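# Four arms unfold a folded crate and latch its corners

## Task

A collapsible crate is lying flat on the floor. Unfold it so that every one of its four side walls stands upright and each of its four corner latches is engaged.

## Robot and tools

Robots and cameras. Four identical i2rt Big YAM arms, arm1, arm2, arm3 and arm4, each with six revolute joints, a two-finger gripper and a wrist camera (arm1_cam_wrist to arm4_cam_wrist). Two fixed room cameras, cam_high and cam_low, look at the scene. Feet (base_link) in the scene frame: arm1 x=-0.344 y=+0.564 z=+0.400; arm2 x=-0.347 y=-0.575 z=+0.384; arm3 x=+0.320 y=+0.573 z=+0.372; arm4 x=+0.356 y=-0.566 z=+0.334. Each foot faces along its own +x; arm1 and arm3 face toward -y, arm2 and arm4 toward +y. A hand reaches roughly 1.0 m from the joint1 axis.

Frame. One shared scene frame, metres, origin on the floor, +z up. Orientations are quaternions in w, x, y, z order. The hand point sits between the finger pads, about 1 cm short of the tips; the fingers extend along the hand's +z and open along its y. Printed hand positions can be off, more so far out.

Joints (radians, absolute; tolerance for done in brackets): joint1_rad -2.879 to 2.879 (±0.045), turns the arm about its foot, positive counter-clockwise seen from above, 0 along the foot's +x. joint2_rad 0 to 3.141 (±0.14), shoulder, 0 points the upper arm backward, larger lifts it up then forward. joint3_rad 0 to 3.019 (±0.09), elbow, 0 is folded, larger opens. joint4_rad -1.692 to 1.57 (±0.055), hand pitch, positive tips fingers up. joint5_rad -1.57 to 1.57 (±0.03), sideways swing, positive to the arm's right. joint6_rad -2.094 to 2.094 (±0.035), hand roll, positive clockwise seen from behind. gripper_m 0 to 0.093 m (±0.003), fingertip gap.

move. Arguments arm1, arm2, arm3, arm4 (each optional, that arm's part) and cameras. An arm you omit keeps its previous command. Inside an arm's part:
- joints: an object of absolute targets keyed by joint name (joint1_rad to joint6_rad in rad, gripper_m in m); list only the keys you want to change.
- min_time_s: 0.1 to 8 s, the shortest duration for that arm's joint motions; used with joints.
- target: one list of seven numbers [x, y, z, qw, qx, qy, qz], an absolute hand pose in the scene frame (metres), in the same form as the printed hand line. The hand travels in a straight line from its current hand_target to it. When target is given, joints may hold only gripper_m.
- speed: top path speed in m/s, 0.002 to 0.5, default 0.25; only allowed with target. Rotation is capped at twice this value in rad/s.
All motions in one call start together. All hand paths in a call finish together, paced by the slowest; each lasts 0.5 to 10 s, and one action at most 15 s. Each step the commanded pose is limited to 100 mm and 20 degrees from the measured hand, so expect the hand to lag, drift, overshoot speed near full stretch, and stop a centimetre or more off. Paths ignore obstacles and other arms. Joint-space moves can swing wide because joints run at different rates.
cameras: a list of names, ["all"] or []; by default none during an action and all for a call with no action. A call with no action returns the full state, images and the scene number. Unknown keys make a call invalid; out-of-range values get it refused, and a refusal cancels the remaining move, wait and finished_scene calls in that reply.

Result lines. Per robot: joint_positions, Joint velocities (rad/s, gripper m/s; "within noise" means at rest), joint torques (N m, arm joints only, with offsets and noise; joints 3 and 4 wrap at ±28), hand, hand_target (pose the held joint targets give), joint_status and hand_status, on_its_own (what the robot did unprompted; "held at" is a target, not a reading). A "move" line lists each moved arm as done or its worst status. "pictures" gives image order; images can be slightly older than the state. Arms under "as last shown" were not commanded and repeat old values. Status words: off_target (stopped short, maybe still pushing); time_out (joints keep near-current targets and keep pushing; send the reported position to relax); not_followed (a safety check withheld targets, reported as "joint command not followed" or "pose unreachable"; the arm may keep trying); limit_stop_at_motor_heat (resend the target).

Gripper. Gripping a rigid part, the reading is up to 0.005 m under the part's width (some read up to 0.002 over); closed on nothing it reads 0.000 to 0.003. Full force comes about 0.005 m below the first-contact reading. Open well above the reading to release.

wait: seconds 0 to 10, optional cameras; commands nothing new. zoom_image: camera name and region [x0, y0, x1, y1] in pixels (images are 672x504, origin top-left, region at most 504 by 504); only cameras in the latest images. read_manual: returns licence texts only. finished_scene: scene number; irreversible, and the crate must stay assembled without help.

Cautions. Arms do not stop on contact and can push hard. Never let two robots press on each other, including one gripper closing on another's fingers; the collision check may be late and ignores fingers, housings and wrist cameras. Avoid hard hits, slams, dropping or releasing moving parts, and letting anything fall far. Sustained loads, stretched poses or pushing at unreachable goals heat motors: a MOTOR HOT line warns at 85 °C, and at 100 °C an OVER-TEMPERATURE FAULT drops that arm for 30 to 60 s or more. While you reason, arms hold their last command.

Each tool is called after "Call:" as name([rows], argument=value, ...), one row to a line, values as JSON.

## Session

Call:
move()

Call:
zoom_image(camera="cam_high", region=[220, 220, 450, 430])

Call:
zoom_image(camera="cam_low", region=[210, 220, 480, 380])

Scene clock: 0.00 s.
Joint torques (N m): no reading
Motor temperatures (°C): arm1=[27 28 28 26 23 23 25] | arm2=[23 24 24 24 27 26 24] | arm3=[26 24 27 23 25 23 27] | arm4=[24 26 26 29 26 24 26]
Heat: arm1: hottest joint2_rad 28 °C; arm2: hottest joint5_rad 27 °C; arm3: hottest joint3_rad 27 °C; arm4: hottest joint4_rad 29 °C.
Joint velocities: within noise
arm1.joint_positions: joint1_rad=+0.789 joint2_rad=+0.609 joint3_rad=+1.408 joint4_rad=-1.451 joint5_rad=+0.217 joint6_rad=-0.687 gripper_m=+0.09396
arm1.joint_status: not commanded
arm1.hand: x=-0.1883 y=+0.4177 z=+0.9285 quat_wxyz=(-0.292, -0.006, -0.892, +0.344) (m; scene frame)
arm1.hand_target: x=-0.1903 y=+0.4192 z=+0.9383 quat_wxyz=(-0.301, -0.007, -0.887, +0.350) (m; scene frame)
arm1.hand_status: not commanded
arm2.joint_positions: joint1_rad=-0.187 joint2_rad=+0.597 joint3_rad=+1.311 joint4_rad=-1.291 joint5_rad=+0.240 joint6_rad=-0.242 gripper_m=+0.09396
arm2.joint_status: not commanded
arm2.hand: x=-0.2313 y=-0.3616 z=+0.9012 quat_wxyz=(-0.466, +0.549, -0.680, -0.136) (m; scene frame)
arm2.hand_target: x=-0.2318 y=-0.3633 z=+0.9149 quat_wxyz=(-0.477, +0.543, -0.676, -0.143) (m; scene frame)
arm2.hand_status: not commanded
arm3.joint_positions: joint1_rad=+0.868 joint2_rad=+0.636 joint3_rad=+1.401 joint4_rad=-1.459 joint5_rad=+0.267 joint6_rad=-0.464 gripper_m=+0.09396
arm3.joint_status: not commanded
arm3.hand: x=+0.4150 y=+0.3713 z=+0.8920 quat_wxyz=(-0.249, -0.258, -0.861, +0.361) (m; scene frame)
arm3.hand_target: x=+0.4139 y=+0.3728 z=+0.9011 quat_wxyz=(-0.257, -0.258, -0.856, +0.367) (m; scene frame)
arm3.hand_status: not commanded
arm4.joint_positions: joint1_rad=-0.127 joint2_rad=+0.607 joint3_rad=+1.357 joint4_rad=-1.287 joint5_rad=+0.181 joint6_rad=-0.762 gripper_m=+0.09396
arm4.joint_status: not commanded
arm4.hand: x=+0.3685 y=-0.3250 z=+0.8718 quat_wxyz=(-0.478, +0.793, -0.350, -0.141) (m; scene frame)
arm4.hand_target: x=+0.3687 y=-0.3277 z=+0.8812 quat_wxyz=(-0.487, +0.788, -0.349, -0.145) (m; scene frame)
arm4.hand_status: not commanded
pictures: arm1_cam_wrist, arm2_cam_wrist, arm3_cam_wrist, arm4_cam_wrist, cam_high, cam_low

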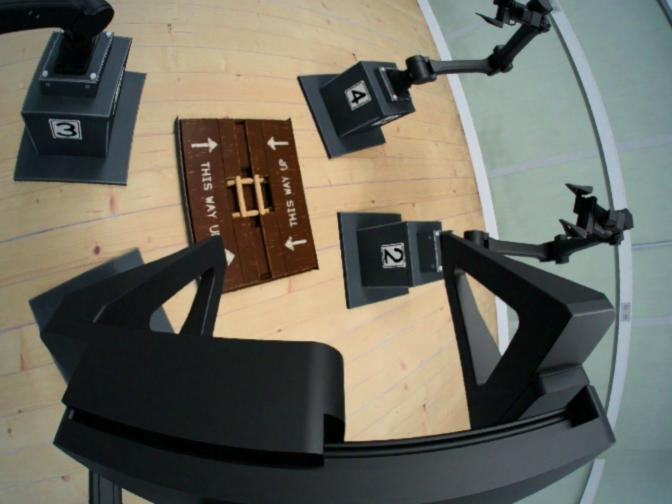

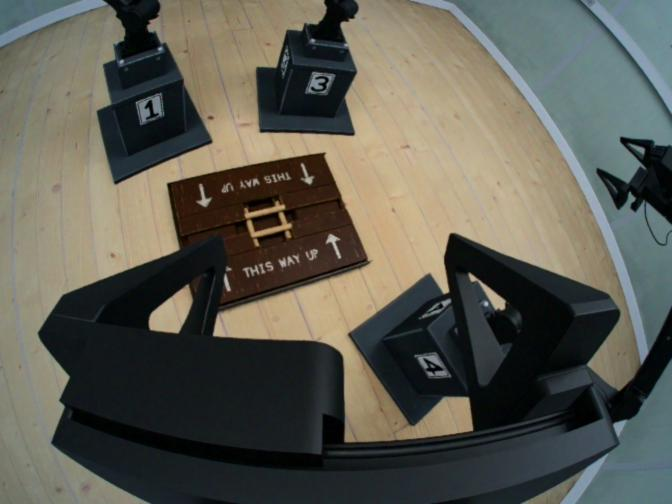

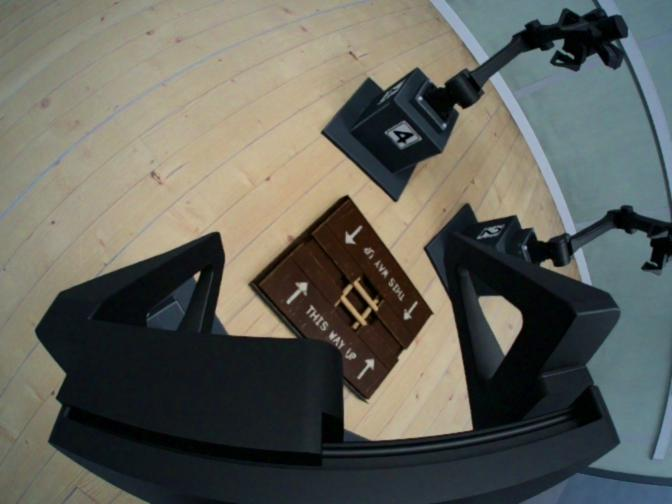

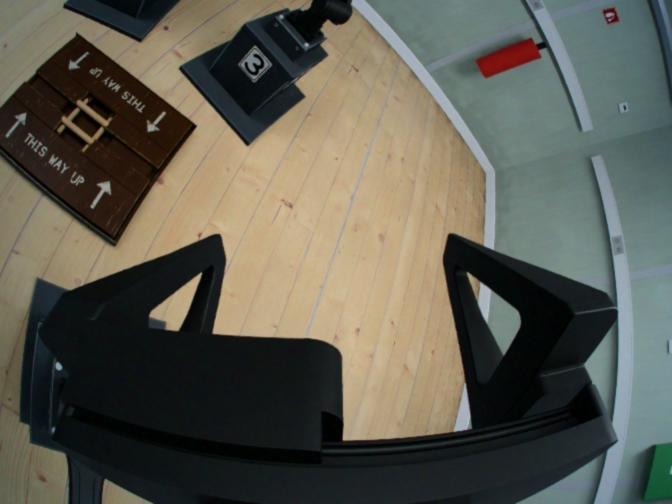

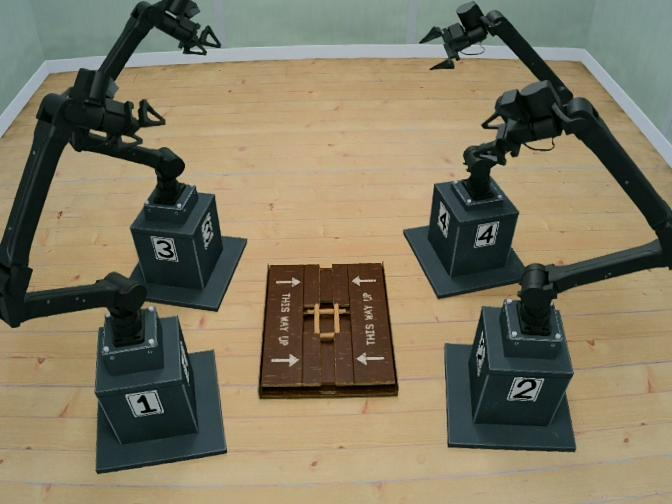

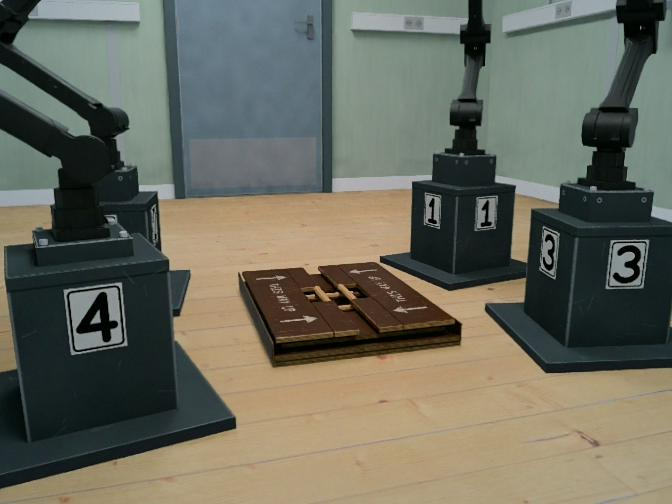

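Scaled by 2.191 from the camera's 672x504 image, which has a finer 960x720 frame.

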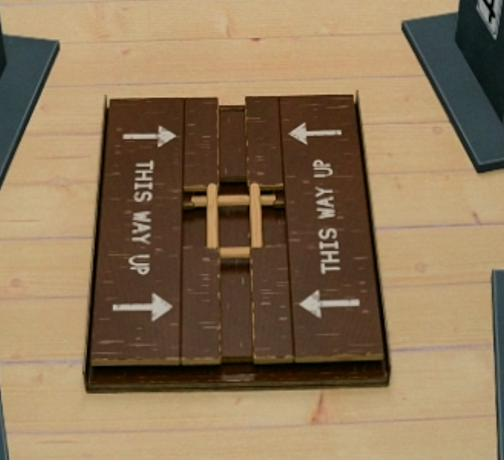

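Scaled by 1.867 from the camera's 672x504 image, which has a finer 960x720 frame.

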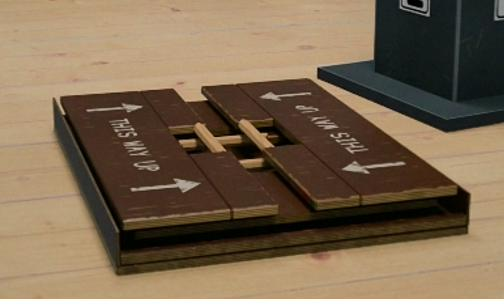

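Call:
zoom_image(camera="cam_high", region=[290, 290, 370, 350])

Call:
zoom_image(camera="cam_low", region=[280, 260, 400, 350])

Scaled by 6.300 from the camera's 672x504 image, which has a finer 960x720 frame.

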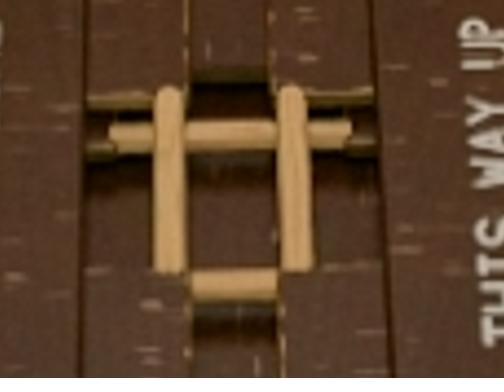

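Scaled by 4.200 from the camera's 672x504 image, which has a finer 960x720 frame.

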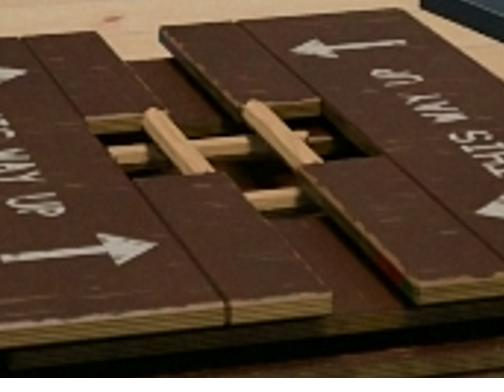

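Call:
move(arm1={"target": [-0.010, 0.052, 0.120, 0, 0, 0.9914, -0.1305], "speed": 0.4, "joints": {"gripper_m": 0.048}}, arm4={"target": [-0.042, -0.055, 0.190, -0.1305, 0.9914, 0, 0], "speed": 0.4, "joints": {"gripper_m": 0.048}}, arm2={"target": [-0.25, -0.12, 0.45, -0.0923, 0.7010, -0.7010, 0.0923], "speed": 0.4, "joints": {"gripper_m": 0.048}}, arm3={"target": [0.20, 0.12, 0.45, -0.0923, 0.7010, 0.7010, -0.0923], "speed": 0.4, "joints": {"gripper_m": 0.048}}, cameras=["arm1_cam_wrist", "arm4_cam_wrist"])

Scene clock: 18.40 s.
Joint torques (N m): arm1=[-1.32 -23.53 6.09 0.58 0.25 -0.03] | arm2=[0.73 -14.92 8.99 0.42 0.06 0.06] | arm3=[-1.55 -11.34 9.85 0.32 0.38 0.16] | arm4=[2.26 -19.9 10.21 -0.13 -0.12 -0.08]
Motor temperatures (°C): arm1=[27 28 29 26 23 23 25] | arm2=[23 24 25 24 27 26 24] | arm3=[26 24 29 23 25 23 27] | arm4=[24 26 28 29 26 25 26]
Heat: arm1: hottest joint3_rad 29 °C; arm2: hottest joint5_rad 27 °C; arm3: hottest joint3_rad 29 °C; arm4: hottest joint4_rad 29 °C.
move: arm1 off_target; arm2 off_target; arm3 off_target; arm4 off_target
Joint velocities: within noise
arm1.joint_positions: joint1_rad=+0.453 joint2_rad=+2.516 joint3_rad=+1.437 joint4_rad=-0.295 joint5_rad=+0.134 joint6_rad=-0.951 gripper_m=+0.04807
arm1.joint_status: all done
arm1.hand: x=-0.0091 y=+0.0687 z=+0.1197 quat_wxyz=(-0.001, +0.003, -0.993, +0.122) (m; scene frame)
arm1.hand_target: x=-0.0090 y=+0.0590 z=+0.1174 quat_wxyz=(+0.000, +0.004, -0.992, +0.124) (m; scene frame)
arm1.hand_status: off_target (0.017 m and 1.1 deg from the pose sent, 0.905 m and 43.3 deg at the start; pose on its path clipped on 24 of 105 steps)
arm2.joint_positions: joint1_rad=+0.020 joint2_rad=+1.666 joint3_rad=+1.094 joint4_rad=-1.021 joint5_rad=+0.258 joint6_rad=-0.125 gripper_m=+0.04814
arm2.joint_status: all done
arm2.hand: x=-0.2507 y=-0.1419 z=+0.4364 quat_wxyz=(-0.071, +0.705, -0.697, +0.108) (m; scene frame)
arm2.hand_target: x=-0.2528 y=-0.1219 z=+0.4486 quat_wxyz=(-0.088, +0.704, -0.698, +0.093) (m; scene frame)
arm2.hand_status: off_target (0.026 m and 3.1 deg from the pose sent, 0.512 m and 53.6 deg at the start)
arm3.joint_positions: joint1_rad=+0.057 joint2_rad=+1.633 joint3_rad=+1.110 joint4_rad=-1.041 joint5_rad=+0.249 joint6_rad=-0.172 gripper_m=+0.04813
arm3.joint_status: all done
arm3.hand: x=+0.2070 y=+0.1403 z=+0.4421 quat_wxyz=(+0.098, -0.697, -0.706, +0.074) (m; scene frame)
arm3.hand_target: x=+0.1990 y=+0.1231 z=+0.4476 quat_wxyz=(+0.094, -0.705, -0.699, +0.083) (m; scene frame)
arm3.hand_status: off_target (0.023 m and 2.4 deg from the pose sent, 0.552 m and 74.8 deg at the start)
arm4.joint_positions: joint1_rad=+0.491 joint2_rad=+2.286 joint3_rad=+1.480 joint4_rad=-0.580 joint5_rad=+0.172 joint6_rad=-0.860 gripper_m=+0.04807
arm4.joint_status: all done
arm4.hand: x=-0.0269 y=-0.0638 z=+0.1893 quat_wxyz=(-0.125, +0.992, -0.014, +0.006) (m; scene frame)
arm4.hand_target: x=-0.0364 y=-0.0588 z=+0.1866 quat_wxyz=(-0.126, +0.992, -0.002, +0.004) (m; scene frame)
arm4.hand_status: off_target (0.018 m and 1.8 deg from the pose sent, 0.840 m and 63.9 deg at the start)
pictures: arm1_cam_wrist, arm4_cam_wrist

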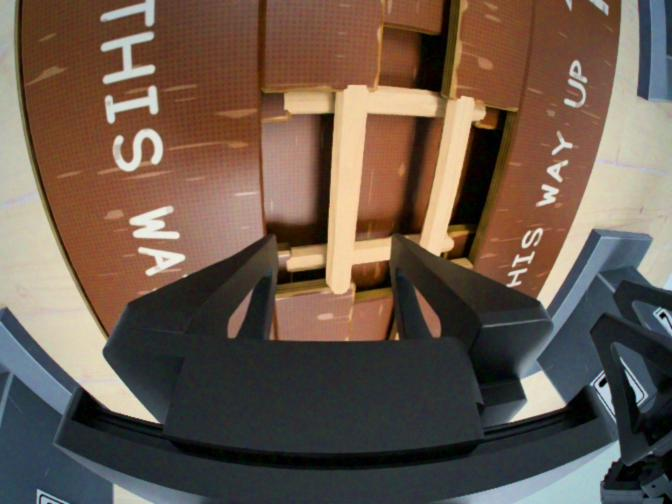

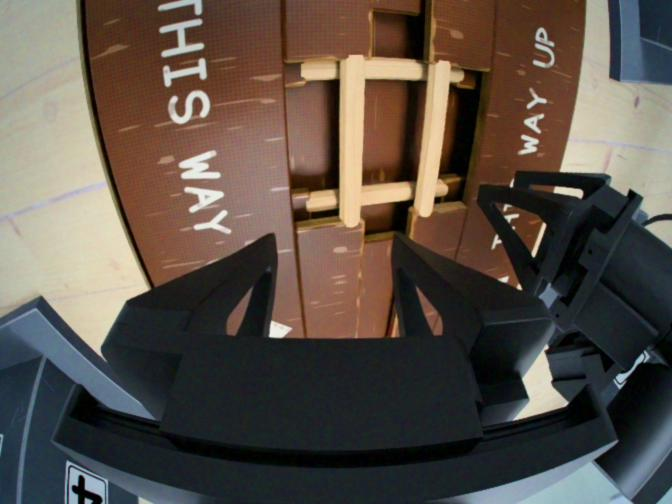

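Call:
move(arm1={"target": [-0.005, 0.029, 0.0295, 0, 0, 0.9914, -0.1305], "speed": 0.15})

Call:
move(arm1={"joints": {"gripper_m": 0.010}}, cameras=["arm1_cam_wrist", "cam_low"])

Scene clock: 24.00 s.
Joint torques (N m): arm1=[-1.38 -24.06 6.19 1.07 0.15 0] | arm2=[0.67 -14.92 9.01 0.43 0.06 0.06] | arm3=[-1.67 -10.93 9.88 0.23 0.43 0.15] | arm4=[2.2 -19.66 10.17 -0.13 -0.12 -0.07]
Motor temperatures (°C): arm1=[27 28 29 26 23 23 25] | arm2=[23 24 26 24 27 26 24] | arm3=[26 24 29 23 25 23 27] | arm4=[24 27 28 29 26 25 26]
Heat: arm1: hottest joint3_rad 29 °C; arm2: hottest joint5_rad 27 °C; arm3: hottest joint3_rad 29 °C; arm4: hottest joint4_rad 29 °C.
move: arm1 off_target
Joint velocities: arm1=[within noise] | arm2=[within noise] | arm3=[-0.044 -0.005 -0.012 -0.002 0.007 -0.037 -0.001] | arm4=[within noise]
arm1.joint_positions: joint1_rad=+0.430 joint2_rad=+2.746 joint3_rad=+1.657 joint4_rad=-0.278 joint5_rad=+0.140 joint6_rad=-0.965 gripper_m=+0.04805
arm1.joint_status: not commanded
arm1.hand: x=-0.0065 y=+0.0382 z=+0.0349 quat_wxyz=(+0.002, -0.002, -0.992, +0.126) (m; scene frame)
arm1.hand_target: x=-0.0068 y=+0.0295 z=+0.0290 quat_wxyz=(+0.000, -0.001, -0.991, +0.130) (m; scene frame)
arm1.hand_status: off_target (0.011 m and 0.6 deg from the pose sent, 0.099 m and 1.1 deg at the start)
arm2, arm3: as last shown
arm4.joint_positions: joint1_rad=+0.487 joint2_rad=+2.286 joint3_rad=+1.480 joint4_rad=-0.580 joint5_rad=+0.172 joint6_rad=-0.860 gripper_m=+0.04807
arm4.joint_status: not commanded
arm4.hand: x=-0.0246 y=-0.0621 z=+0.1893 quat_wxyz=(-0.125, +0.992, -0.016, +0.006) (m; scene frame)
arm4.hand_target: x=-0.0341 y=-0.0570 z=+0.1866 quat_wxyz=(-0.126, +0.992, -0.005, +0.005) (m; scene frame)
arm4.hand_status: not commanded
pictures: none

Scene clock: 24.67 s.
Joint torques (N m): arm1=[-1.08 -23.94 6.32 1.11 0.19 -0.22] | arm2=[0.73 -14.92 8.99 0.43 0.06 0.06] | arm3=[-1.32 -10.7 9.88 0.27 0.41 0.2] | arm4=[2.2 -19.66 10.17 -0.12 -0.12 -0.07]
Motor temperatures (°C): arm1=[27 28 29 26 23 23 25] | arm2=[23 24 26 24 27 26 24] | arm3=[26 24 29 23 25 23 27] | arm4=[24 27 28 29 26 25 26]
Heat: arm1: hottest joint3_rad 29 °C; arm2: hottest joint5_rad 27 °C; arm3: hottest joint3_rad 29 °C; arm4: hottest joint4_rad 29 °C.
move: arm1 off_target
Joint velocities: within noise
arm1.joint_positions: joint1_rad=+0.430 joint2_rad=+2.746 joint3_rad=+1.657 joint4_rad=-0.279 joint5_rad=+0.140 joint6_rad=-0.936 gripper_m=+0.01658
arm1.joint_status: gripper_m off_target (ended at +0.01662, target +0.01000)
arm1.hand: x=-0.0067 y=+0.0385 z=+0.0348 quat_wxyz=(+0.000, -0.017, -0.992, +0.125) (m; scene frame)
arm1.hand_target: x=-0.0070 y=+0.0297 z=+0.0290 quat_wxyz=(+0.000, -0.005, -0.992, +0.130) (m; scene frame)
arm1.hand_status: not commanded
arm2, arm3, arm4: as last shown
pictures: arm1_cam_wrist, cam_low

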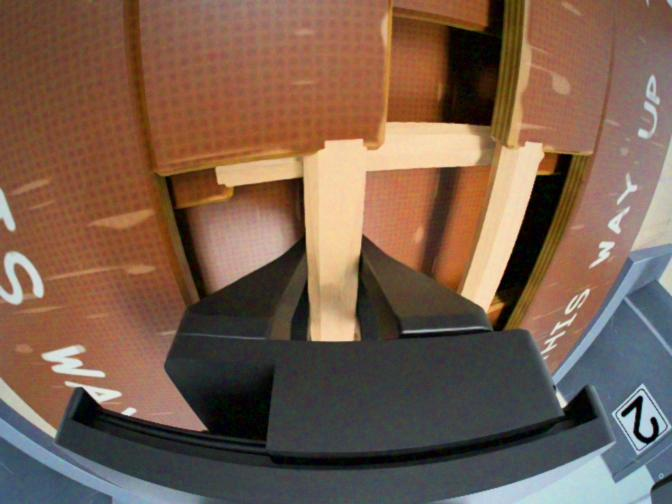

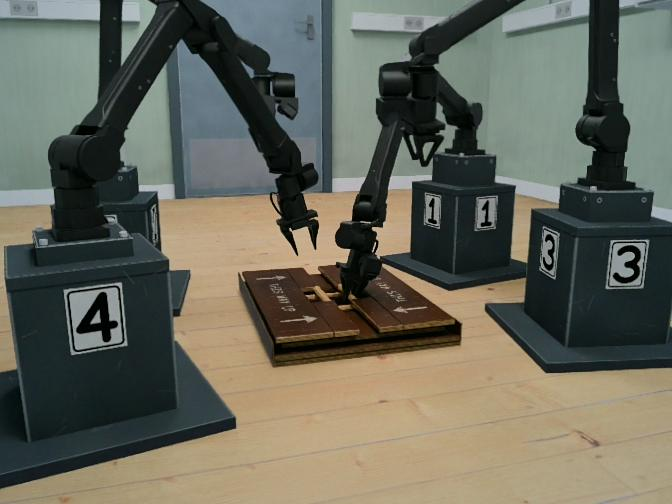

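Call:
move(arm1={"target": [-0.007, 0.054, 0.125, 0, 0, 0.9659, -0.2588], "speed": 0.12}, arm4={"target": [-0.036, -0.012, 0.0405, -0.1305, 0.9914, 0, 0], "speed": 0.18})

Call:
move(arm1={"target": [-0.007, 0.122, 0.197, 0, 0, 0.9239, -0.3827], "speed": 0.12}, arm4={"joints": {"gripper_m": 0.010}}, cameras=["arm1_cam_wrist", "arm4_cam_wrist", "cam_low"])

Scene clock: 28.97 s.
Joint torques (N m): arm1=[0.44 -27.52 1.46 0.39 0.4 -0.11] | arm2=[0.67 -14.92 9.01 0.43 0.06 0.06] | arm3=[-1.38 -11.16 9.94 0.16 0.42 0.18] | arm4=[1.38 -21.01 9.4 0.51 -0.13 -0.08]
Motor temperatures (°C): arm1=[27 29 29 26 23 23 25] | arm2=[23 24 26 24 27 26 24] | arm3=[26 25 29 23 25 23 27] | arm4=[24 27 28 29 26 25 26]
Heat: arm1: hottest joint2_rad 29 °C; arm2: hottest joint5_rad 27 °C; arm3: hottest joint3_rad 29 °C; arm4: hottest joint4_rad 29 °C.
move: arm1 off_target; arm4 off_target
Joint velocities: within noise
arm1.joint_positions: joint1_rad=+0.482 joint2_rad=+2.561 joint3_rad=+1.359 joint4_rad=+0.069 joint5_rad=+0.306 joint6_rad=-0.939 gripper_m=+0.01661
arm1.joint_status: not commanded
arm1.hand: x=-0.0067 y=+0.0465 z=+0.1090 quat_wxyz=(-0.009, -0.016, -0.964, +0.264) (m; scene frame)
arm1.hand_target: x=-0.0042 y=+0.0517 z=+0.1251 quat_wxyz=(-0.004, +0.001, -0.965, +0.263) (m; scene frame)
arm1.hand_status: off_target (0.018 m and 2.1 deg from the pose sent, 0.091 m and 15.7 deg at the start)
arm2, arm3: as last shown
arm4.joint_positions: joint1_rad=+0.455 joint2_rad=+2.627 joint3_rad=+1.719 joint4_rad=-0.462 joint5_rad=+0.160 joint6_rad=-0.914 gripper_m=+0.04806
arm4.joint_status: not commanded
arm4.hand: x=-0.0334 y=-0.0212 z=+0.0505 quat_wxyz=(-0.128, +0.992, -0.006, +0.001) (m; scene frame)
arm4.hand_target: x=-0.0359 y=-0.0148 z=+0.0405 quat_wxyz=(-0.130, +0.991, +0.001, -0.001) (m; scene frame)
arm4.hand_status: off_target (0.014 m and 0.7 deg from the pose sent, 0.157 m and 2.1 deg at the start)
pictures: none

Scene clock: 30.67 s.
Joint torques (N m): arm1=[1.08 -22.65 0.59 1.25 0.72 0.06] | arm2=[0.67 -14.92 9.02 0.43 0.06 0.06] | arm3=[-1.32 -11.05 9.74 0.31 0.39 0.17] | arm4=[1.67 -21.13 8.9 0.4 -0.2 -0.07]
Motor temperatures (°C): arm1=[27 29 29 26 23 23 25] | arm2=[23 24 26 24 27 26 24] | arm3=[26 25 29 23 25 23 27] | arm4=[24 27 29 29 26 25 26]
Heat: arm1: hottest joint2_rad 29 °C; arm2: hottest joint5_rad 27 °C; arm3: hottest joint3_rad 29 °C; arm4: hottest joint3_rad 29 °C.
move: arm1 off_target; arm4 off_target
Joint velocities: within noise
arm1.joint_positions: joint1_rad=+0.609 joint2_rad=+2.364 joint3_rad=+1.037 joint4_rad=+0.371 joint5_rad=+0.525 joint6_rad=-0.917 gripper_m=+0.01656
arm1.joint_status: not commanded
arm1.hand: x=-0.0066 y=+0.1074 z=+0.1941 quat_wxyz=(-0.006, -0.013, -0.923, +0.385) (m; scene frame)
arm1.hand_target: x=-0.0118 y=+0.1198 z=+0.1961 quat_wxyz=(+0.005, -0.001, -0.925, +0.381) (m; scene frame)
arm1.hand_status: off_target (0.015 m and 1.6 deg from the pose sent, 0.116 m and 14.5 deg at the start)
arm2, arm3: as last shown
arm4.joint_positions: joint1_rad=+0.451 joint2_rad=+2.628 joint3_rad=+1.727 joint4_rad=-0.459 joint5_rad=+0.171 joint6_rad=-0.907 gripper_m=+0.01656
arm4.joint_status: gripper_m off_target (ended at +0.01659, target +0.01000)
arm4.hand: x=-0.0328 y=-0.0156 z=+0.0521 quat_wxyz=(-0.135, +0.991, -0.011, +0.002) (m; scene frame)
arm4.hand_target: x=-0.0343 y=-0.0137 z=+0.0402 quat_wxyz=(-0.133, +0.991, -0.003, +0.003) (m; scene frame)
arm4.hand_status: not commanded
pictures: arm1_cam_wrist, arm4_cam_wrist, cam_low

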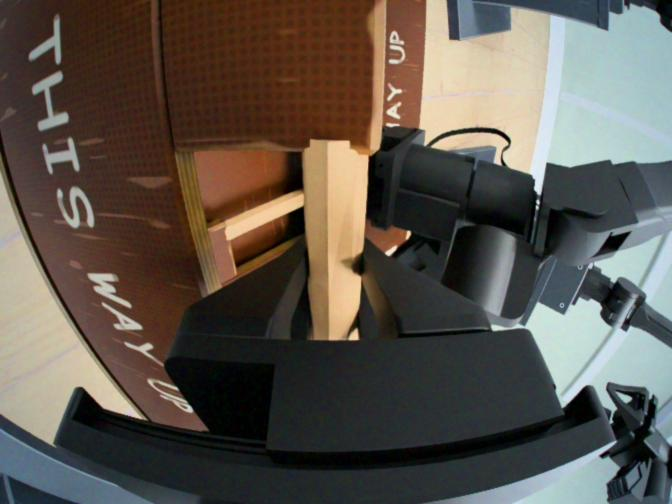

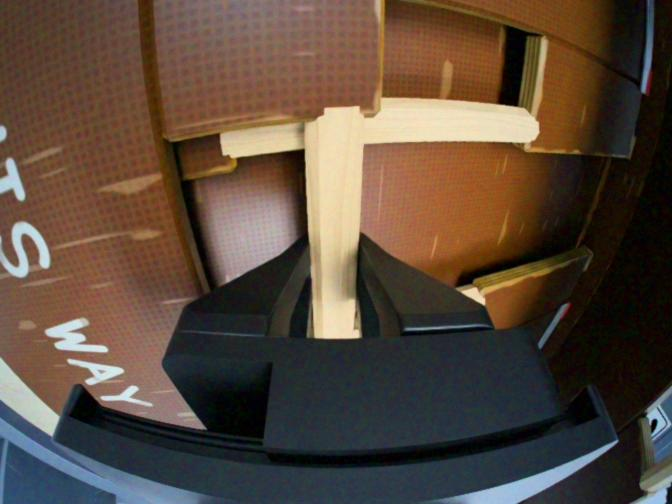

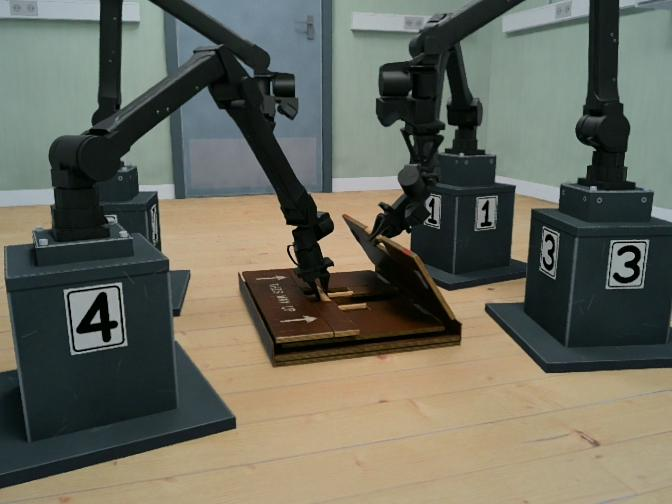

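Call:
move(arm1={"target": [-0.007, 0.1765, 0.2275, 0, 0, 0.8988, -0.4384], "speed": 0.15}, arm4={"target": [-0.035, -0.037, 0.150, -0.2588, 0.9659, 0, 0], "speed": 0.15})

Call:
move(arm1={"target": [-0.007, 0.229, 0.238, 0, 0, 0.866, -0.5], "speed": 0.12}, arm4={"target": [-0.035, -0.118, 0.2116, -0.3827, 0.9239, 0, 0], "speed": 0.15})

Call:
move(arm4={"target": [-0.035, -0.168, 0.241, -0.4384, 0.8988, 0, 0], "speed": 0.12}, arm2={"target": [-0.1125, 0.0125, 0.165, -0.0923, 0.7010, -0.7010, 0.0923]})

Call:
move(arm4={"target": [-0.035, -0.216, 0.247, -0.5, 0.866, 0, 0], "speed": 0.10}, cameras=["cam_high", "arm2_cam_wrist", "cam_low"])

Scene clock: 40.53 s.
Joint torques (N m): arm1=[0.67 -21.13 -0.29 1.32 0.73 0.07] | arm2=[0.67 -14.92 9.01 0.44 0.06 0.06] | arm3=[-1.14 -10.7 9.78 0.27 0.42 0.19] | arm4=[2.43 -25.29 4.45 -0.12 -0.01 0.05]
Motor temperatures (°C): arm1=[27 30 29 26 23 23 26] | arm2=[23 25 27 24 27 26 24] | arm3=[26 25 30 23 26 23 27] | arm4=[24 28 29 29 26 25 27]
Heat: arm1: hottest joint2_rad 30 °C; arm2: hottest joint3_rad 27 °C; arm3: hottest joint3_rad 30 °C; arm4: hottest joint3_rad 29 °C.
move: arm1 off_target; arm4 off_target
Joint velocities: within noise
arm1.joint_positions: joint1_rad=+0.728 joint2_rad=+2.307 joint3_rad=+0.890 joint4_rad=+0.511 joint5_rad=+0.672 joint6_rad=-0.871 gripper_m=+0.01604
arm1.joint_status: not commanded
arm1.hand: x=-0.0050 y=+0.1625 z=+0.2226 quat_wxyz=(-0.003, -0.011, -0.898, +0.441) (m; scene frame)
arm1.hand_target: x=-0.0085 y=+0.1740 z=+0.2278 quat_wxyz=(+0.001, -0.001, -0.899, +0.439) (m; scene frame)
arm1.hand_status: off_target (0.015 m and 1.3 deg from the pose sent, 0.077 m and 6.8 deg at the start)
arm2, arm3: as last shown
arm4.joint_positions: joint1_rad=+0.505 joint2_rad=+2.417 joint3_rad=+1.442 joint4_rad=-0.178 joint5_rad=+0.336 joint6_rad=-0.912 gripper_m=+0.01669
arm4.joint_status: not commanded
arm4.hand: x=-0.0328 y=-0.0281 z=+0.1312 quat_wxyz=(-0.262, +0.965, -0.009, -0.003) (m; scene frame)
arm4.hand_target: x=-0.0360 y=-0.0337 z=+0.1495 quat_wxyz=(-0.261, +0.965, +0.000, -0.003) (m; scene frame)
arm4.hand_status: off_target (0.021 m and 1.1 deg from the pose sent, 0.100 m and 14.6 deg at the start)
pictures: none

Scene clock: 42.07 s.
Joint torques (N m): arm1=[4.13 -20.19 -1.69 2.54 1.62 0.21] | arm2=[0.67 -14.86 9.01 0.42 0.06 0.06] | arm3=[-1.14 -10.64 9.81 0.13 0.39 0.16] | arm4=[3.43 -19.43 3.49 0.55 0.01 0.29]
Motor temperatures (°C): arm1=[27 30 29 26 23 23 26] | arm2=[23 25 27 24 27 26 24] | arm3=[26 25 30 23 26 23 27] | arm4=[24 28 29 29 26 25 27]
Heat: arm1: hottest joint2_rad 30 °C; arm2: hottest joint3_rad 27 °C; arm3: hottest joint3_rad 30 °C; arm4: hottest joint3_rad 29 °C.
move: arm1 off_target; arm4 off_target
Joint velocities: within noise
arm1.joint_positions: joint1_rad=+0.835 joint2_rad=+2.330 joint3_rad=+0.818 joint4_rad=+0.652 joint5_rad=+0.827 joint6_rad=-0.844 gripper_m=+0.01607
arm1.joint_status: not commanded
arm1.hand: x=-0.0043 y=+0.2030 z=+0.2315 quat_wxyz=(+0.001, -0.012, -0.868, +0.496) (m; scene frame)
arm1.hand_target: x=-0.0028 y=+0.2239 z=+0.2390 quat_wxyz=(-0.001, +0.002, -0.864, +0.503) (m; scene frame)
arm1.hand_status: off_target (0.027 m and 1.4 deg from the pose sent, 0.068 m and 7.8 deg at the start)
arm2, arm3: as last shown
arm4.joint_positions: joint1_rad=+0.648 joint2_rad=+2.188 joint3_rad=+1.115 joint4_rad=+0.094 joint5_rad=+0.582 joint6_rad=-0.880 gripper_m=+0.01670
arm4.joint_status: not commanded
arm4.hand: x=-0.0347 y=-0.0996 z=+0.2166 quat_wxyz=(-0.391, +0.920, -0.008, +0.001) (m; scene frame)
arm4.hand_target: x=-0.0346 y=-0.1172 z=+0.2126 quat_wxyz=(-0.382, +0.924, +0.001, +0.004) (m; scene frame)
arm4.hand_status: off_target (0.019 m and 1.4 deg from the pose sent, 0.121 m and 14.7 deg at the start)
pictures: none

Scene clock: 44.43 s.
Joint torques (N m): arm1=[3.84 -20.78 -1.5 2.47 1.66 0.19] | arm2=[-0.79 -23.06 7.06 0.35 0.03 -0.11] | arm3=[-1.14 -10.99 9.8 0.27 0.41 0.16] | arm4=[3.43 -18.32 3.1 0.84 0.12 0.29]
Motor temperatures (°C): arm1=[27 30 29 26 24 23 26] | arm2=[23 25 27 24 27 26 24] | arm3=[26 25 30 23 26 23 27] | arm4=[24 29 29 29 26 25 27]
Heat: arm1: hottest joint2_rad 30 °C; arm2: hottest joint3_rad 27 °C; arm3: hottest joint3_rad 30 °C; arm4: hottest joint2_rad 29 °C.
move: arm2 off_target; arm4 off_target
Joint velocities: within noise
arm1, arm3: as last shown
arm2.joint_positions: joint1_rad=-0.174 joint2_rad=+2.469 joint3_rad=+1.575 joint4_rad=-0.625 joint5_rad=+0.249 joint6_rad=-0.311 gripper_m=+0.04814
arm2.joint_status: not commanded
arm2.hand: x=-0.1186 y=-0.0054 z=+0.1577 quat_wxyz=(-0.080, +0.699, -0.703, +0.099) (m; scene frame)
arm2.hand_target: x=-0.1116 y=+0.0089 z=+0.1638 quat_wxyz=(-0.091, +0.699, -0.703, +0.092) (m; scene frame)
arm2.hand_status: off_target (0.020 m and 1.6 deg from the pose sent, 0.341 m and 3.1 deg at the start)
arm4.joint_positions: joint1_rad=+0.752 joint2_rad=+2.118 joint3_rad=+0.975 joint4_rad=+0.206 joint5_rad=+0.714 joint6_rad=-0.837 gripper_m=+0.01628
arm4.joint_status: not commanded
arm4.hand: x=-0.0349 y=-0.1529 z=+0.2401 quat_wxyz=(-0.442, +0.897, -0.008, +0.001) (m; scene frame)
arm4.hand_target: x=-0.0350 y=-0.1676 z=+0.2403 quat_wxyz=(-0.437, +0.899, +0.001, -0.001) (m; scene frame)
arm4.hand_status: off_target (0.015 m and 1.0 deg from the pose sent, 0.073 m and 6.0 deg at the start)
pictures: none

Scene clock: 45.70 s.
Joint torques (N m): arm1=[3.84 -20.01 -1.63 2.43 1.64 0.22] | arm2=[-0.44 -23.3 7.08 0.35 0.03 -0.11] | arm3=[-1.38 -10.99 9.89 0.29 0.4 0.2] | arm4=[3.84 -16.73 2.28 1.47 0.71 0.3]
Motor temperatures (°C): arm1=[27 30 29 26 24 23 26] | arm2=[23 25 27 24 27 26 24] | arm3=[26 25 30 23 26 23 27] | arm4=[24 29 28 29 26 25 27]
Heat: arm1: hottest joint2_rad 30 °C; arm2: hottest joint3_rad 27 °C; arm3: hottest joint3_rad 30 °C; arm4: hottest joint2_rad 29 °C.
move: arm4 off_target
Joint velocities: within noise
arm1: as last shown
arm1.hand_target: x=-0.0028 y=+0.2239 z=+0.2391 quat_wxyz=(-0.001, +0.002, -0.864, +0.503) (m; scene frame)
arm2.joint_positions: joint1_rad=-0.172 joint2_rad=+2.469 joint3_rad=+1.575 joint4_rad=-0.625 joint5_rad=+0.249 joint6_rad=-0.311 gripper_m=+0.04814
arm2.joint_status: not commanded
arm2.hand: x=-0.1195 y=-0.0050 z=+0.1577 quat_wxyz=(-0.080, +0.700, -0.703, +0.099) (m; scene frame)
arm2.hand_target: x=-0.1125 y=+0.0092 z=+0.1638 quat_wxyz=(-0.091, +0.700, -0.702, +0.092) (m; scene frame)
arm2.hand_status: not commanded
arm3.joint_positions: joint1_rad=+0.057 joint2_rad=+1.633 joint3_rad=+1.110 joint4_rad=-1.041 joint5_rad=+0.249 joint6_rad=-0.172 gripper_m=+0.04813
arm3.joint_status: not commanded
arm3.hand: x=+0.2070 y=+0.1403 z=+0.4421 quat_wxyz=(+0.098, -0.697, -0.706, +0.074) (m; scene frame)
arm3.hand_target: x=+0.1990 y=+0.1231 z=+0.4476 quat_wxyz=(+0.094, -0.705, -0.699, +0.083) (m; scene frame)
arm3.hand_status: not commanded
arm4.joint_positions: joint1_rad=+0.863 joint2_rad=+2.118 joint3_rad=+0.883 joint4_rad=+0.345 joint5_rad=+0.869 joint6_rad=-0.811 gripper_m=+0.01629
arm4.joint_status: not commanded
arm4.hand: x=-0.0366 y=-0.1996 z=+0.2478 quat_wxyz=(-0.499, +0.866, -0.007, +0.001) (m; scene frame)
arm4.hand_target: x=-0.0355 y=-0.2143 z=+0.2477 quat_wxyz=(-0.501, +0.866, +0.001, +0.000) (m; scene frame)
arm4.hand_status: off_target (0.016 m and 0.8 deg from the pose sent, 0.063 m and 7.6 deg at the start)
pictures: arm2_cam_wrist, cam_high, cam_low

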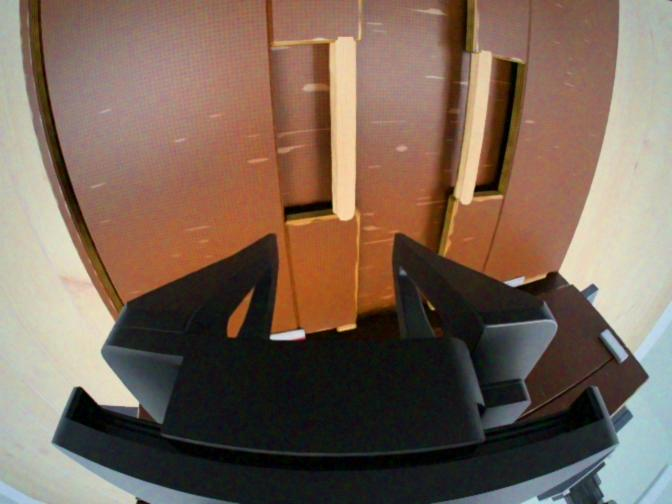

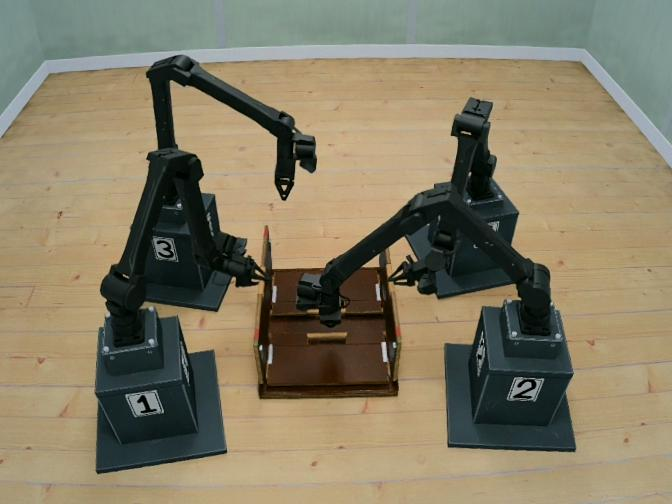

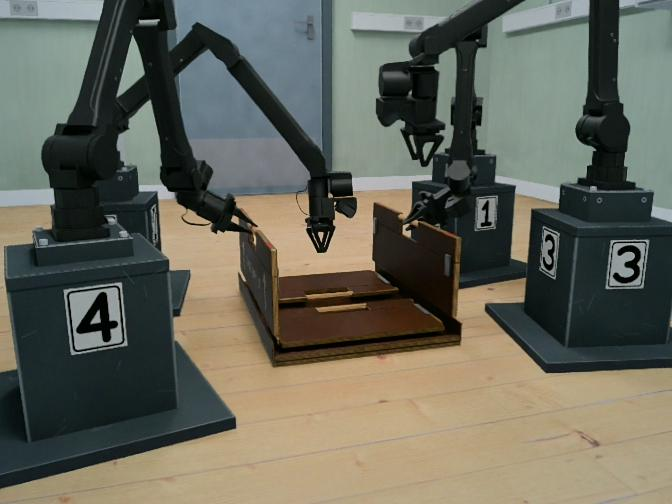

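Call:
move(arm2={"target": [-0.075, 0.0185, 0.027, -0.0923, 0.7010, -0.7010, 0.0923], "speed": 0.18}, cameras=["arm2_cam_wrist"])

Call:
move(arm2={"joints": {"gripper_m": 0.009}}, cameras=["arm2_cam_wrist"])

Scene clock: 54.40 s.
Joint torques (N m): arm1=[3.9 -20.07 -1.51 2.35 1.65 0.15] | arm2=[-0.67 -24.06 6.69 0.57 0.11 -0.11] | arm3=[-1.32 -10.4 9.87 0.35 0.41 0.16] | arm4=[3.84 -16.79 2.28 1.47 0.71 0.29]
Motor temperatures (°C): arm1=[27 30 28 26 24 23 26] | arm2=[23 27 27 24 27 26 24] | arm3=[26 25 31 23 26 23 27] | arm4=[24 29 28 29 27 25 27]
Heat: arm1: hottest joint2_rad 30 °C; arm2: hottest joint2_rad 27 °C; arm3: hottest joint3_rad 31 °C; arm4: hottest joint2_rad 29 °C.
move: arm2 off_target
Joint velocities: within noise
arm1, arm3, arm4: as last shown
arm2.joint_positions: joint1_rad=-0.224 joint2_rad=+2.786 joint3_rad=+1.831 joint4_rad=-0.541 joint5_rad=+0.243 joint6_rad=-0.366 gripper_m=+0.04812
arm2.joint_status: not commanded
arm2.hand: x=-0.0814 y=+0.0081 z=+0.0289 quat_wxyz=(-0.084, +0.700, -0.703, +0.095) (m; scene frame)
arm2.hand_target: x=-0.0734 y=+0.0169 z=+0.0275 quat_wxyz=(-0.093, +0.700, -0.703, +0.091) (m; scene frame)
arm2.hand_status: off_target (0.012 m and 1.1 deg from the pose sent, 0.140 m and 1.6 deg at the start)
arm4.hand_target: x=-0.0355 y=-0.2143 z=+0.2477 quat_wxyz=(-0.501, +0.866, +0.001, +0.001) (m; scene frame)
pictures: arm2_cam_wrist

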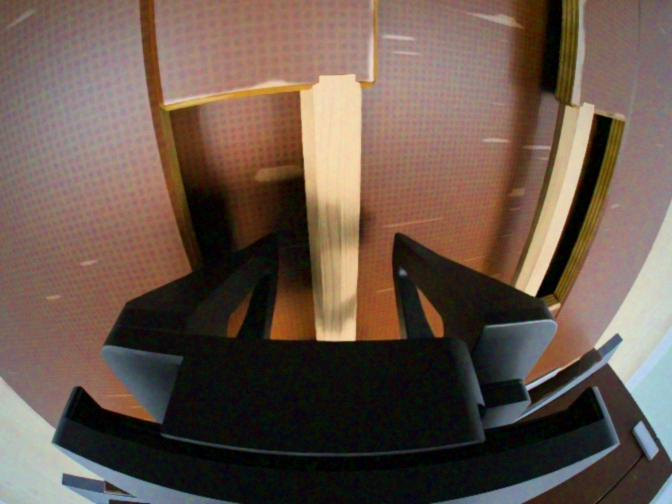

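Scene clock: 55.10 s.
Joint torques (N m): arm1=[4.54 -19.96 -1.57 2.4 1.69 0.18] | arm2=[-0.67 -23.94 6.68 0.59 0.04 -0.04] | arm3=[-0.91 -10.64 9.89 0.25 0.4 0.18] | arm4=[3.84 -16.73 2.28 1.47 0.71 0.29]
Motor temperatures (°C): arm1=[27 30 28 26 24 23 26] | arm2=[23 27 27 24 27 26 24] | arm3=[26 25 31 23 26 23 27] | arm4=[24 29 28 29 27 25 27]
Heat: arm1: hottest joint2_rad 30 °C; arm2: hottest joint2_rad 27 °C; arm3: hottest joint3_rad 31 °C; arm4: hottest joint2_rad 29 °C.
move: arm2 off_target
Joint velocities: within noise
arm1, arm3, arm4: as last shown
arm2.joint_positions: joint1_rad=-0.223 joint2_rad=+2.788 joint3_rad=+1.831 joint4_rad=-0.541 joint5_rad=+0.252 joint6_rad=-0.372 gripper_m=+0.01687
arm2.joint_status: gripper_m off_target (ended at +0.01690, target +0.00900)
arm2.hand: x=-0.0811 y=+0.0072 z=+0.0284 quat_wxyz=(-0.085, +0.702, -0.700, +0.100) (m; scene frame)
arm2.hand_target: x=-0.0732 y=+0.0167 z=+0.0278 quat_wxyz=(-0.094, +0.700, -0.702, +0.095) (m; scene frame)
arm2.hand_status: not commanded
pictures: arm2_cam_wrist

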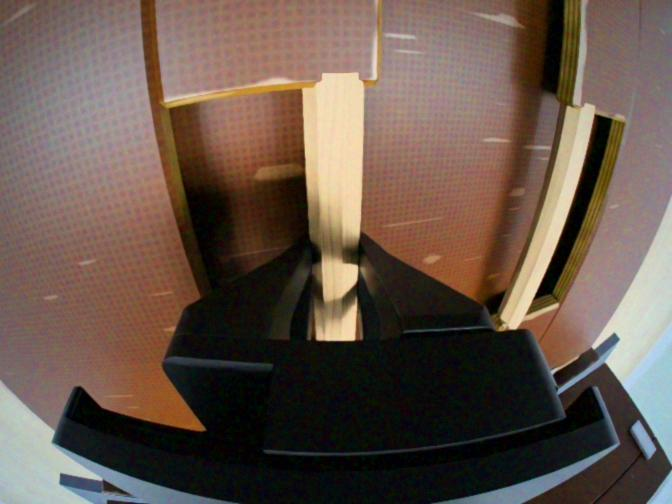

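Call:
move(arm2={"target": [-0.108, 0.020, 0.153, -0.1228, 0.6964, -0.6964, 0.1228], "speed": 0.15}, arm3={"target": [0.0975, 0.02, 0.22, -0.0923, 0.7010, 0.7010, -0.0923], "speed": 0.25})

Call:
move(arm2={"target": [-0.189, 0.020, 0.226, -0.1830, 0.6830, -0.6830, 0.1830], "speed": 0.15}, arm3={"target": [0.0475, 0.0, 0.13, -0.0923, 0.7010, 0.7010, -0.0923], "speed": 0.2}, cameras=["cam_high", "arm3_cam_wrist"])

Scene clock: 59.07 s.
Joint torques (N m): arm1=[3.25 -20.48 -1.57 2.52 1.66 0.15] | arm2=[1.32 -30.51 3.69 -1.09 -0.26 0.29] | arm3=[-1.67 -16.38 7.36 0.73 0.25 0.02] | arm4=[3.84 -16.73 2.28 1.47 0.71 0.3]
Motor temperatures (°C): arm1=[27 30 28 26 25 23 26] | arm2=[23 27 27 24 27 26 25] | arm3=[26 25 31 23 26 23 27] | arm4=[24 29 28 29 27 25 27]
Heat: arm1: hottest joint2_rad 30 °C; arm2: hottest joint2_rad 27 °C; arm3: hottest joint3_rad 31 °C; arm4: hottest joint2_rad 29 °C.
move: arm2 off_target; arm3 off_target
Joint velocities: within noise
arm1, arm4: as last shown
arm2.joint_positions: joint1_rad=-0.175 joint2_rad=+2.595 joint3_rad=+1.662 joint4_rad=-0.544 joint5_rad=+0.346 joint6_rad=-0.335 gripper_m=+0.01694
arm2.joint_status: not commanded
arm2.hand: x=-0.0967 y=+0.0071 z=+0.1106 quat_wxyz=(-0.119, +0.698, -0.693, +0.133) (m; scene frame)
arm2.hand_target: x=-0.1044 y=+0.0222 z=+0.1509 quat_wxyz=(-0.127, +0.695, -0.697, +0.122) (m; scene frame)
arm2.hand_status: off_target (0.046 m and 1.4 deg from the pose sent, 0.128 m and 5.1 deg at the start)
arm3.joint_positions: joint1_rad=-0.084 joint2_rad=+2.245 joint3_rad=+1.392 joint4_rad=-0.652 joint5_rad=+0.250 joint6_rad=-0.312 gripper_m=+0.04813
arm3.joint_status: not commanded
arm3.hand: x=+0.1083 y=+0.0335 z=+0.2251 quat_wxyz=(+0.094, -0.700, -0.703, +0.086) (m; scene frame)
arm3.hand_target: x=+0.0986 y=+0.0227 z=+0.2196 quat_wxyz=(+0.091, -0.701, -0.701, +0.092) (m; scene frame)
arm3.hand_status: off_target (0.018 m and 0.8 deg from the pose sent, 0.275 m and 2.4 deg at the start)
pictures: none

Scene clock: 60.73 s.
Joint torques (N m): arm1=[3.72 -19.96 -1.58 2.4 1.69 0.21] | arm2=[3.02 -26.81 4.63 -0.4 -0.45 0.4] | arm3=[-1.26 -17.2 7.25 0.84 0.11 -0.01] | arm4=[3.78 -16.79 2.28 1.47 0.72 0.29]
Motor temperatures (°C): arm1=[27 30 28 26 25 23 26] | arm2=[23 27 27 24 27 26 25] | arm3=[26 25 31 23 26 23 27] | arm4=[24 29 28 29 27 25 27]
Heat: arm1: hottest joint2_rad 30 °C; arm2: hottest joint2_rad 27 °C; arm3: hottest joint3_rad 31 °C; arm4: hottest joint2_rad 29 °C.
move: arm2 off_target; arm3 off_target
Joint velocities: within noise
arm1, arm4: as last shown
arm2.joint_positions: joint1_rad=-0.019 joint2_rad=+2.406 joint3_rad=+1.532 joint4_rad=-0.646 joint5_rad=+0.539 joint6_rad=-0.171 gripper_m=+0.01677
arm2.joint_status: not commanded
arm2.hand: x=-0.1646 y=+0.0082 z=+0.2027 quat_wxyz=(-0.175, +0.682, -0.680, +0.202) (m; scene frame)
arm2.hand_target: x=-0.1872 y=+0.0210 z=+0.2250 quat_wxyz=(-0.183, +0.683, -0.683, +0.184) (m; scene frame)
arm2.hand_status: off_target (0.036 m and 2.4 deg from the pose sent, 0.148 m and 9.6 deg at the start)
arm3.joint_positions: joint1_rad=-0.155 joint2_rad=+2.480 joint3_rad=+1.585 joint4_rad=-0.586 joint5_rad=+0.247 joint6_rad=-0.381 gripper_m=+0.04813
arm3.joint_status: not commanded
arm3.hand: x=+0.0552 y=+0.0079 z=+0.1409 quat_wxyz=(+0.094, -0.701, -0.701, +0.089) (m; scene frame)
arm3.hand_target: x=+0.0486 y=+0.0011 z=+0.1300 quat_wxyz=(+0.091, -0.701, -0.701, +0.092) (m; scene frame)
arm3.hand_status: off_target (0.015 m and 0.4 deg from the pose sent, 0.118 m and 0.8 deg at the start)
pictures: arm3_cam_wrist, cam_high

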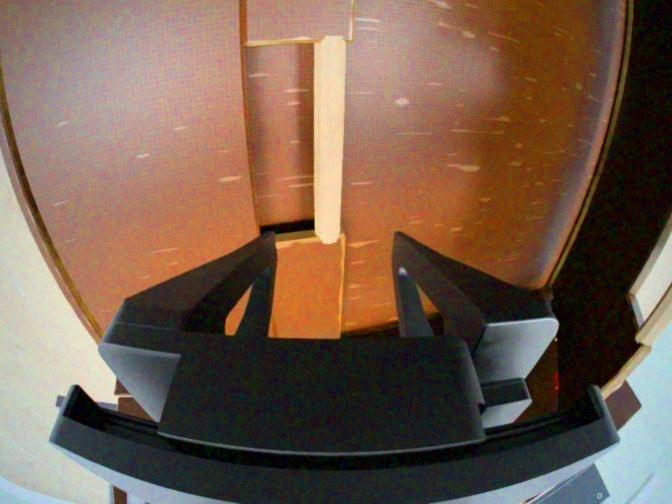

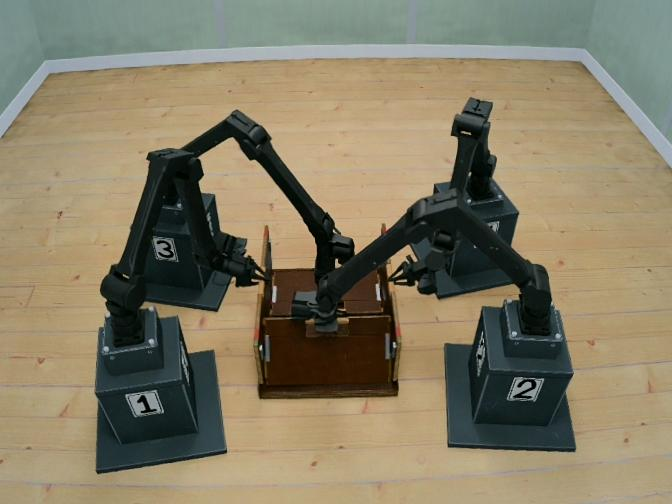

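Call:
move(arm2={"target": [-0.264, 0.020, 0.254, -0.2126, 0.6744, -0.6744, 0.2126], "speed": 0.15}, arm3={"target": [0.0228, -0.0015, 0.0235, -0.0923, 0.7010, 0.7010, -0.0923], "speed": 0.18})

Call:
move(arm2={"target": [-0.304, 0.020, 0.262, -0.2418, 0.6645, -0.6645, 0.2418], "speed": 0.08}, arm3={"joints": {"gripper_m": 0.009}}, cameras=["cam_high", "arm3_cam_wrist"])

Scene clock: 64.10 s.
Joint torques (N m): arm1=[3.9 -20.19 -1.55 2.36 1.65 0.21] | arm2=[4.01 -25.35 5.42 -0.44 -1.14 0.4] | arm3=[-0.97 -18.2 6.83 0.7 0.09 0.01] | arm4=[3.84 -16.73 2.28 1.47 0.72 0.29]
Motor temperatures (°C): arm1=[27 30 28 26 25 23 26] | arm2=[23 27 27 24 27 26 25] | arm3=[26 25 31 23 25 23 27] | arm4=[24 29 28 29 27 25 27]
Heat: arm1: hottest joint2_rad 30 °C; arm2: hottest joint2_rad 27 °C; arm3: hottest joint3_rad 31 °C; arm4: hottest joint2_rad 29 °C.
move: arm2 off_target; arm3 off_target
Joint velocities: within noise
arm1, arm4: as last shown
arm2.joint_positions: joint1_rad=+0.118 joint2_rad=+2.355 joint3_rad=+1.519 joint4_rad=-0.771 joint5_rad=+0.648 joint6_rad=-0.001 gripper_m=+0.01677
arm2.joint_status: not commanded
arm2.hand: x=-0.2303 y=+0.0088 z=+0.2390 quat_wxyz=(-0.211, +0.668, -0.672, +0.239) (m; scene frame)
arm2.hand_target: x=-0.2626 y=+0.0203 z=+0.2540 quat_wxyz=(-0.213, +0.675, -0.674, +0.213) (m; scene frame)
arm2.hand_status: off_target (0.039 m and 3.2 deg from the pose sent, 0.113 m and 4.6 deg at the start)
arm3.joint_positions: joint1_rad=-0.189 joint2_rad=+2.725 joint3_rad=+1.770 joint4_rad=-0.507 joint5_rad=+0.246 joint6_rad=-0.418 gripper_m=+0.04810
arm3.joint_status: not commanded
arm3.hand: x=+0.0295 y=-0.0001 z=+0.0389 quat_wxyz=(+0.093, -0.701, -0.701, +0.094) (m; scene frame)
arm3.hand_target: x=+0.0234 y=+0.0000 z=+0.0241 quat_wxyz=(+0.092, -0.701, -0.701, +0.093) (m; scene frame)
arm3.hand_status: off_target (0.017 m and 0.2 deg from the pose sent, 0.122 m and 0.4 deg at the start)
pictures: none

Scene clock: 65.37 s.
Joint torques (N m): arm1=[3.96 -20.13 -1.46 2.51 1.69 0.21] | arm2=[5.07 -24.41 6.6 -1.21 -0.47 0.53] | arm3=[-2.08 -17.85 6.68 0.7 0.21 -0.07] | arm4=[3.84 -16.73 2.28 1.47 0.72 0.3]
Motor temperatures (°C): arm1=[27 31 28 26 25 23 26] | arm2=[23 28 27 24 27 26 25] | arm3=[26 25 31 23 25 23 27] | arm4=[24 29 27 29 27 25 27]
Heat: arm1: hottest joint2_rad 31 °C; arm2: hottest joint2_rad 28 °C; arm3: hottest joint3_rad 31 °C; arm4: hottest joint2_rad 29 °C.
move: arm2 off_target; arm3 off_target
Joint velocities: within noise
arm1.joint_positions: joint1_rad=+0.835 joint2_rad=+2.330 joint3_rad=+0.818 joint4_rad=+0.652 joint5_rad=+0.827 joint6_rad=-0.844 gripper_m=+0.01607
arm1.joint_status: not commanded
arm1.hand: x=-0.0043 y=+0.2030 z=+0.2315 quat_wxyz=(+0.001, -0.012, -0.868, +0.496) (m; scene frame)
arm1.hand_target: x=-0.0028 y=+0.2239 z=+0.2390 quat_wxyz=(-0.001, +0.002, -0.864, +0.503) (m; scene frame)
arm1.hand_status: not commanded
arm2.joint_positions: joint1_rad=+0.195 joint2_rad=+2.361 joint3_rad=+1.538 joint4_rad=-0.843 joint5_rad=+0.714 joint6_rad=+0.103 gripper_m=+0.01679
arm2.joint_status: not commanded
arm2.hand: x=-0.2661 y=+0.0093 z=+0.2482 quat_wxyz=(-0.237, +0.659, -0.665, +0.260) (m; scene frame)
arm2.hand_target: x=-0.3034 y=+0.0195 z=+0.2611 quat_wxyz=(-0.242, +0.666, -0.663, +0.241) (m; scene frame)
arm2.hand_status: off_target (0.042 m and 2.3 deg from the pose sent, 0.078 m and 3.6 deg at the start)
arm3.joint_positions: joint1_rad=-0.185 joint2_rad=+2.726 joint3_rad=+1.770 joint4_rad=-0.509 joint5_rad=+0.243 joint6_rad=-0.404 gripper_m=+0.01647
arm3.joint_status: gripper_m off_target (ended at +0.01651, target +0.00900)
arm3.hand: x=+0.0321 y=-0.0002 z=+0.0378 quat_wxyz=(+0.092, -0.705, -0.698, +0.092) (m; scene frame)
arm3.hand_target: x=+0.0252 y=-0.0009 z=+0.0243 quat_wxyz=(+0.092, -0.703, -0.699, +0.093) (m; scene frame)
arm3.hand_status: not commanded
arm4: as last shown
pictures: arm3_cam_wrist, cam_high

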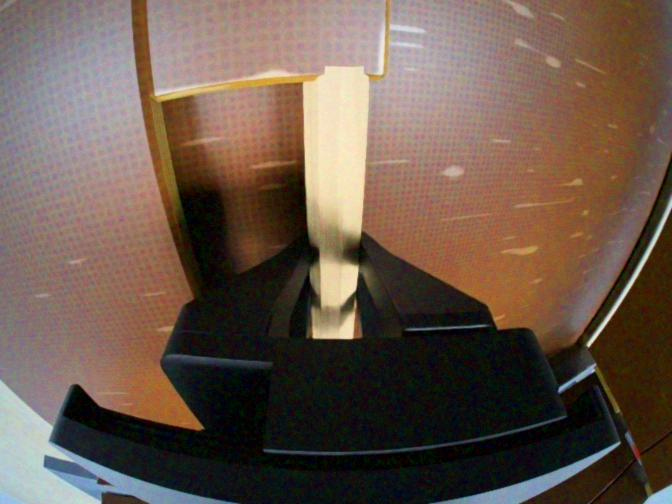

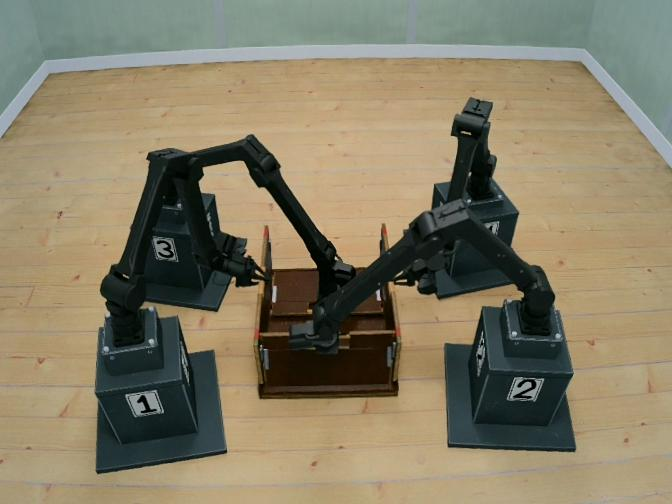

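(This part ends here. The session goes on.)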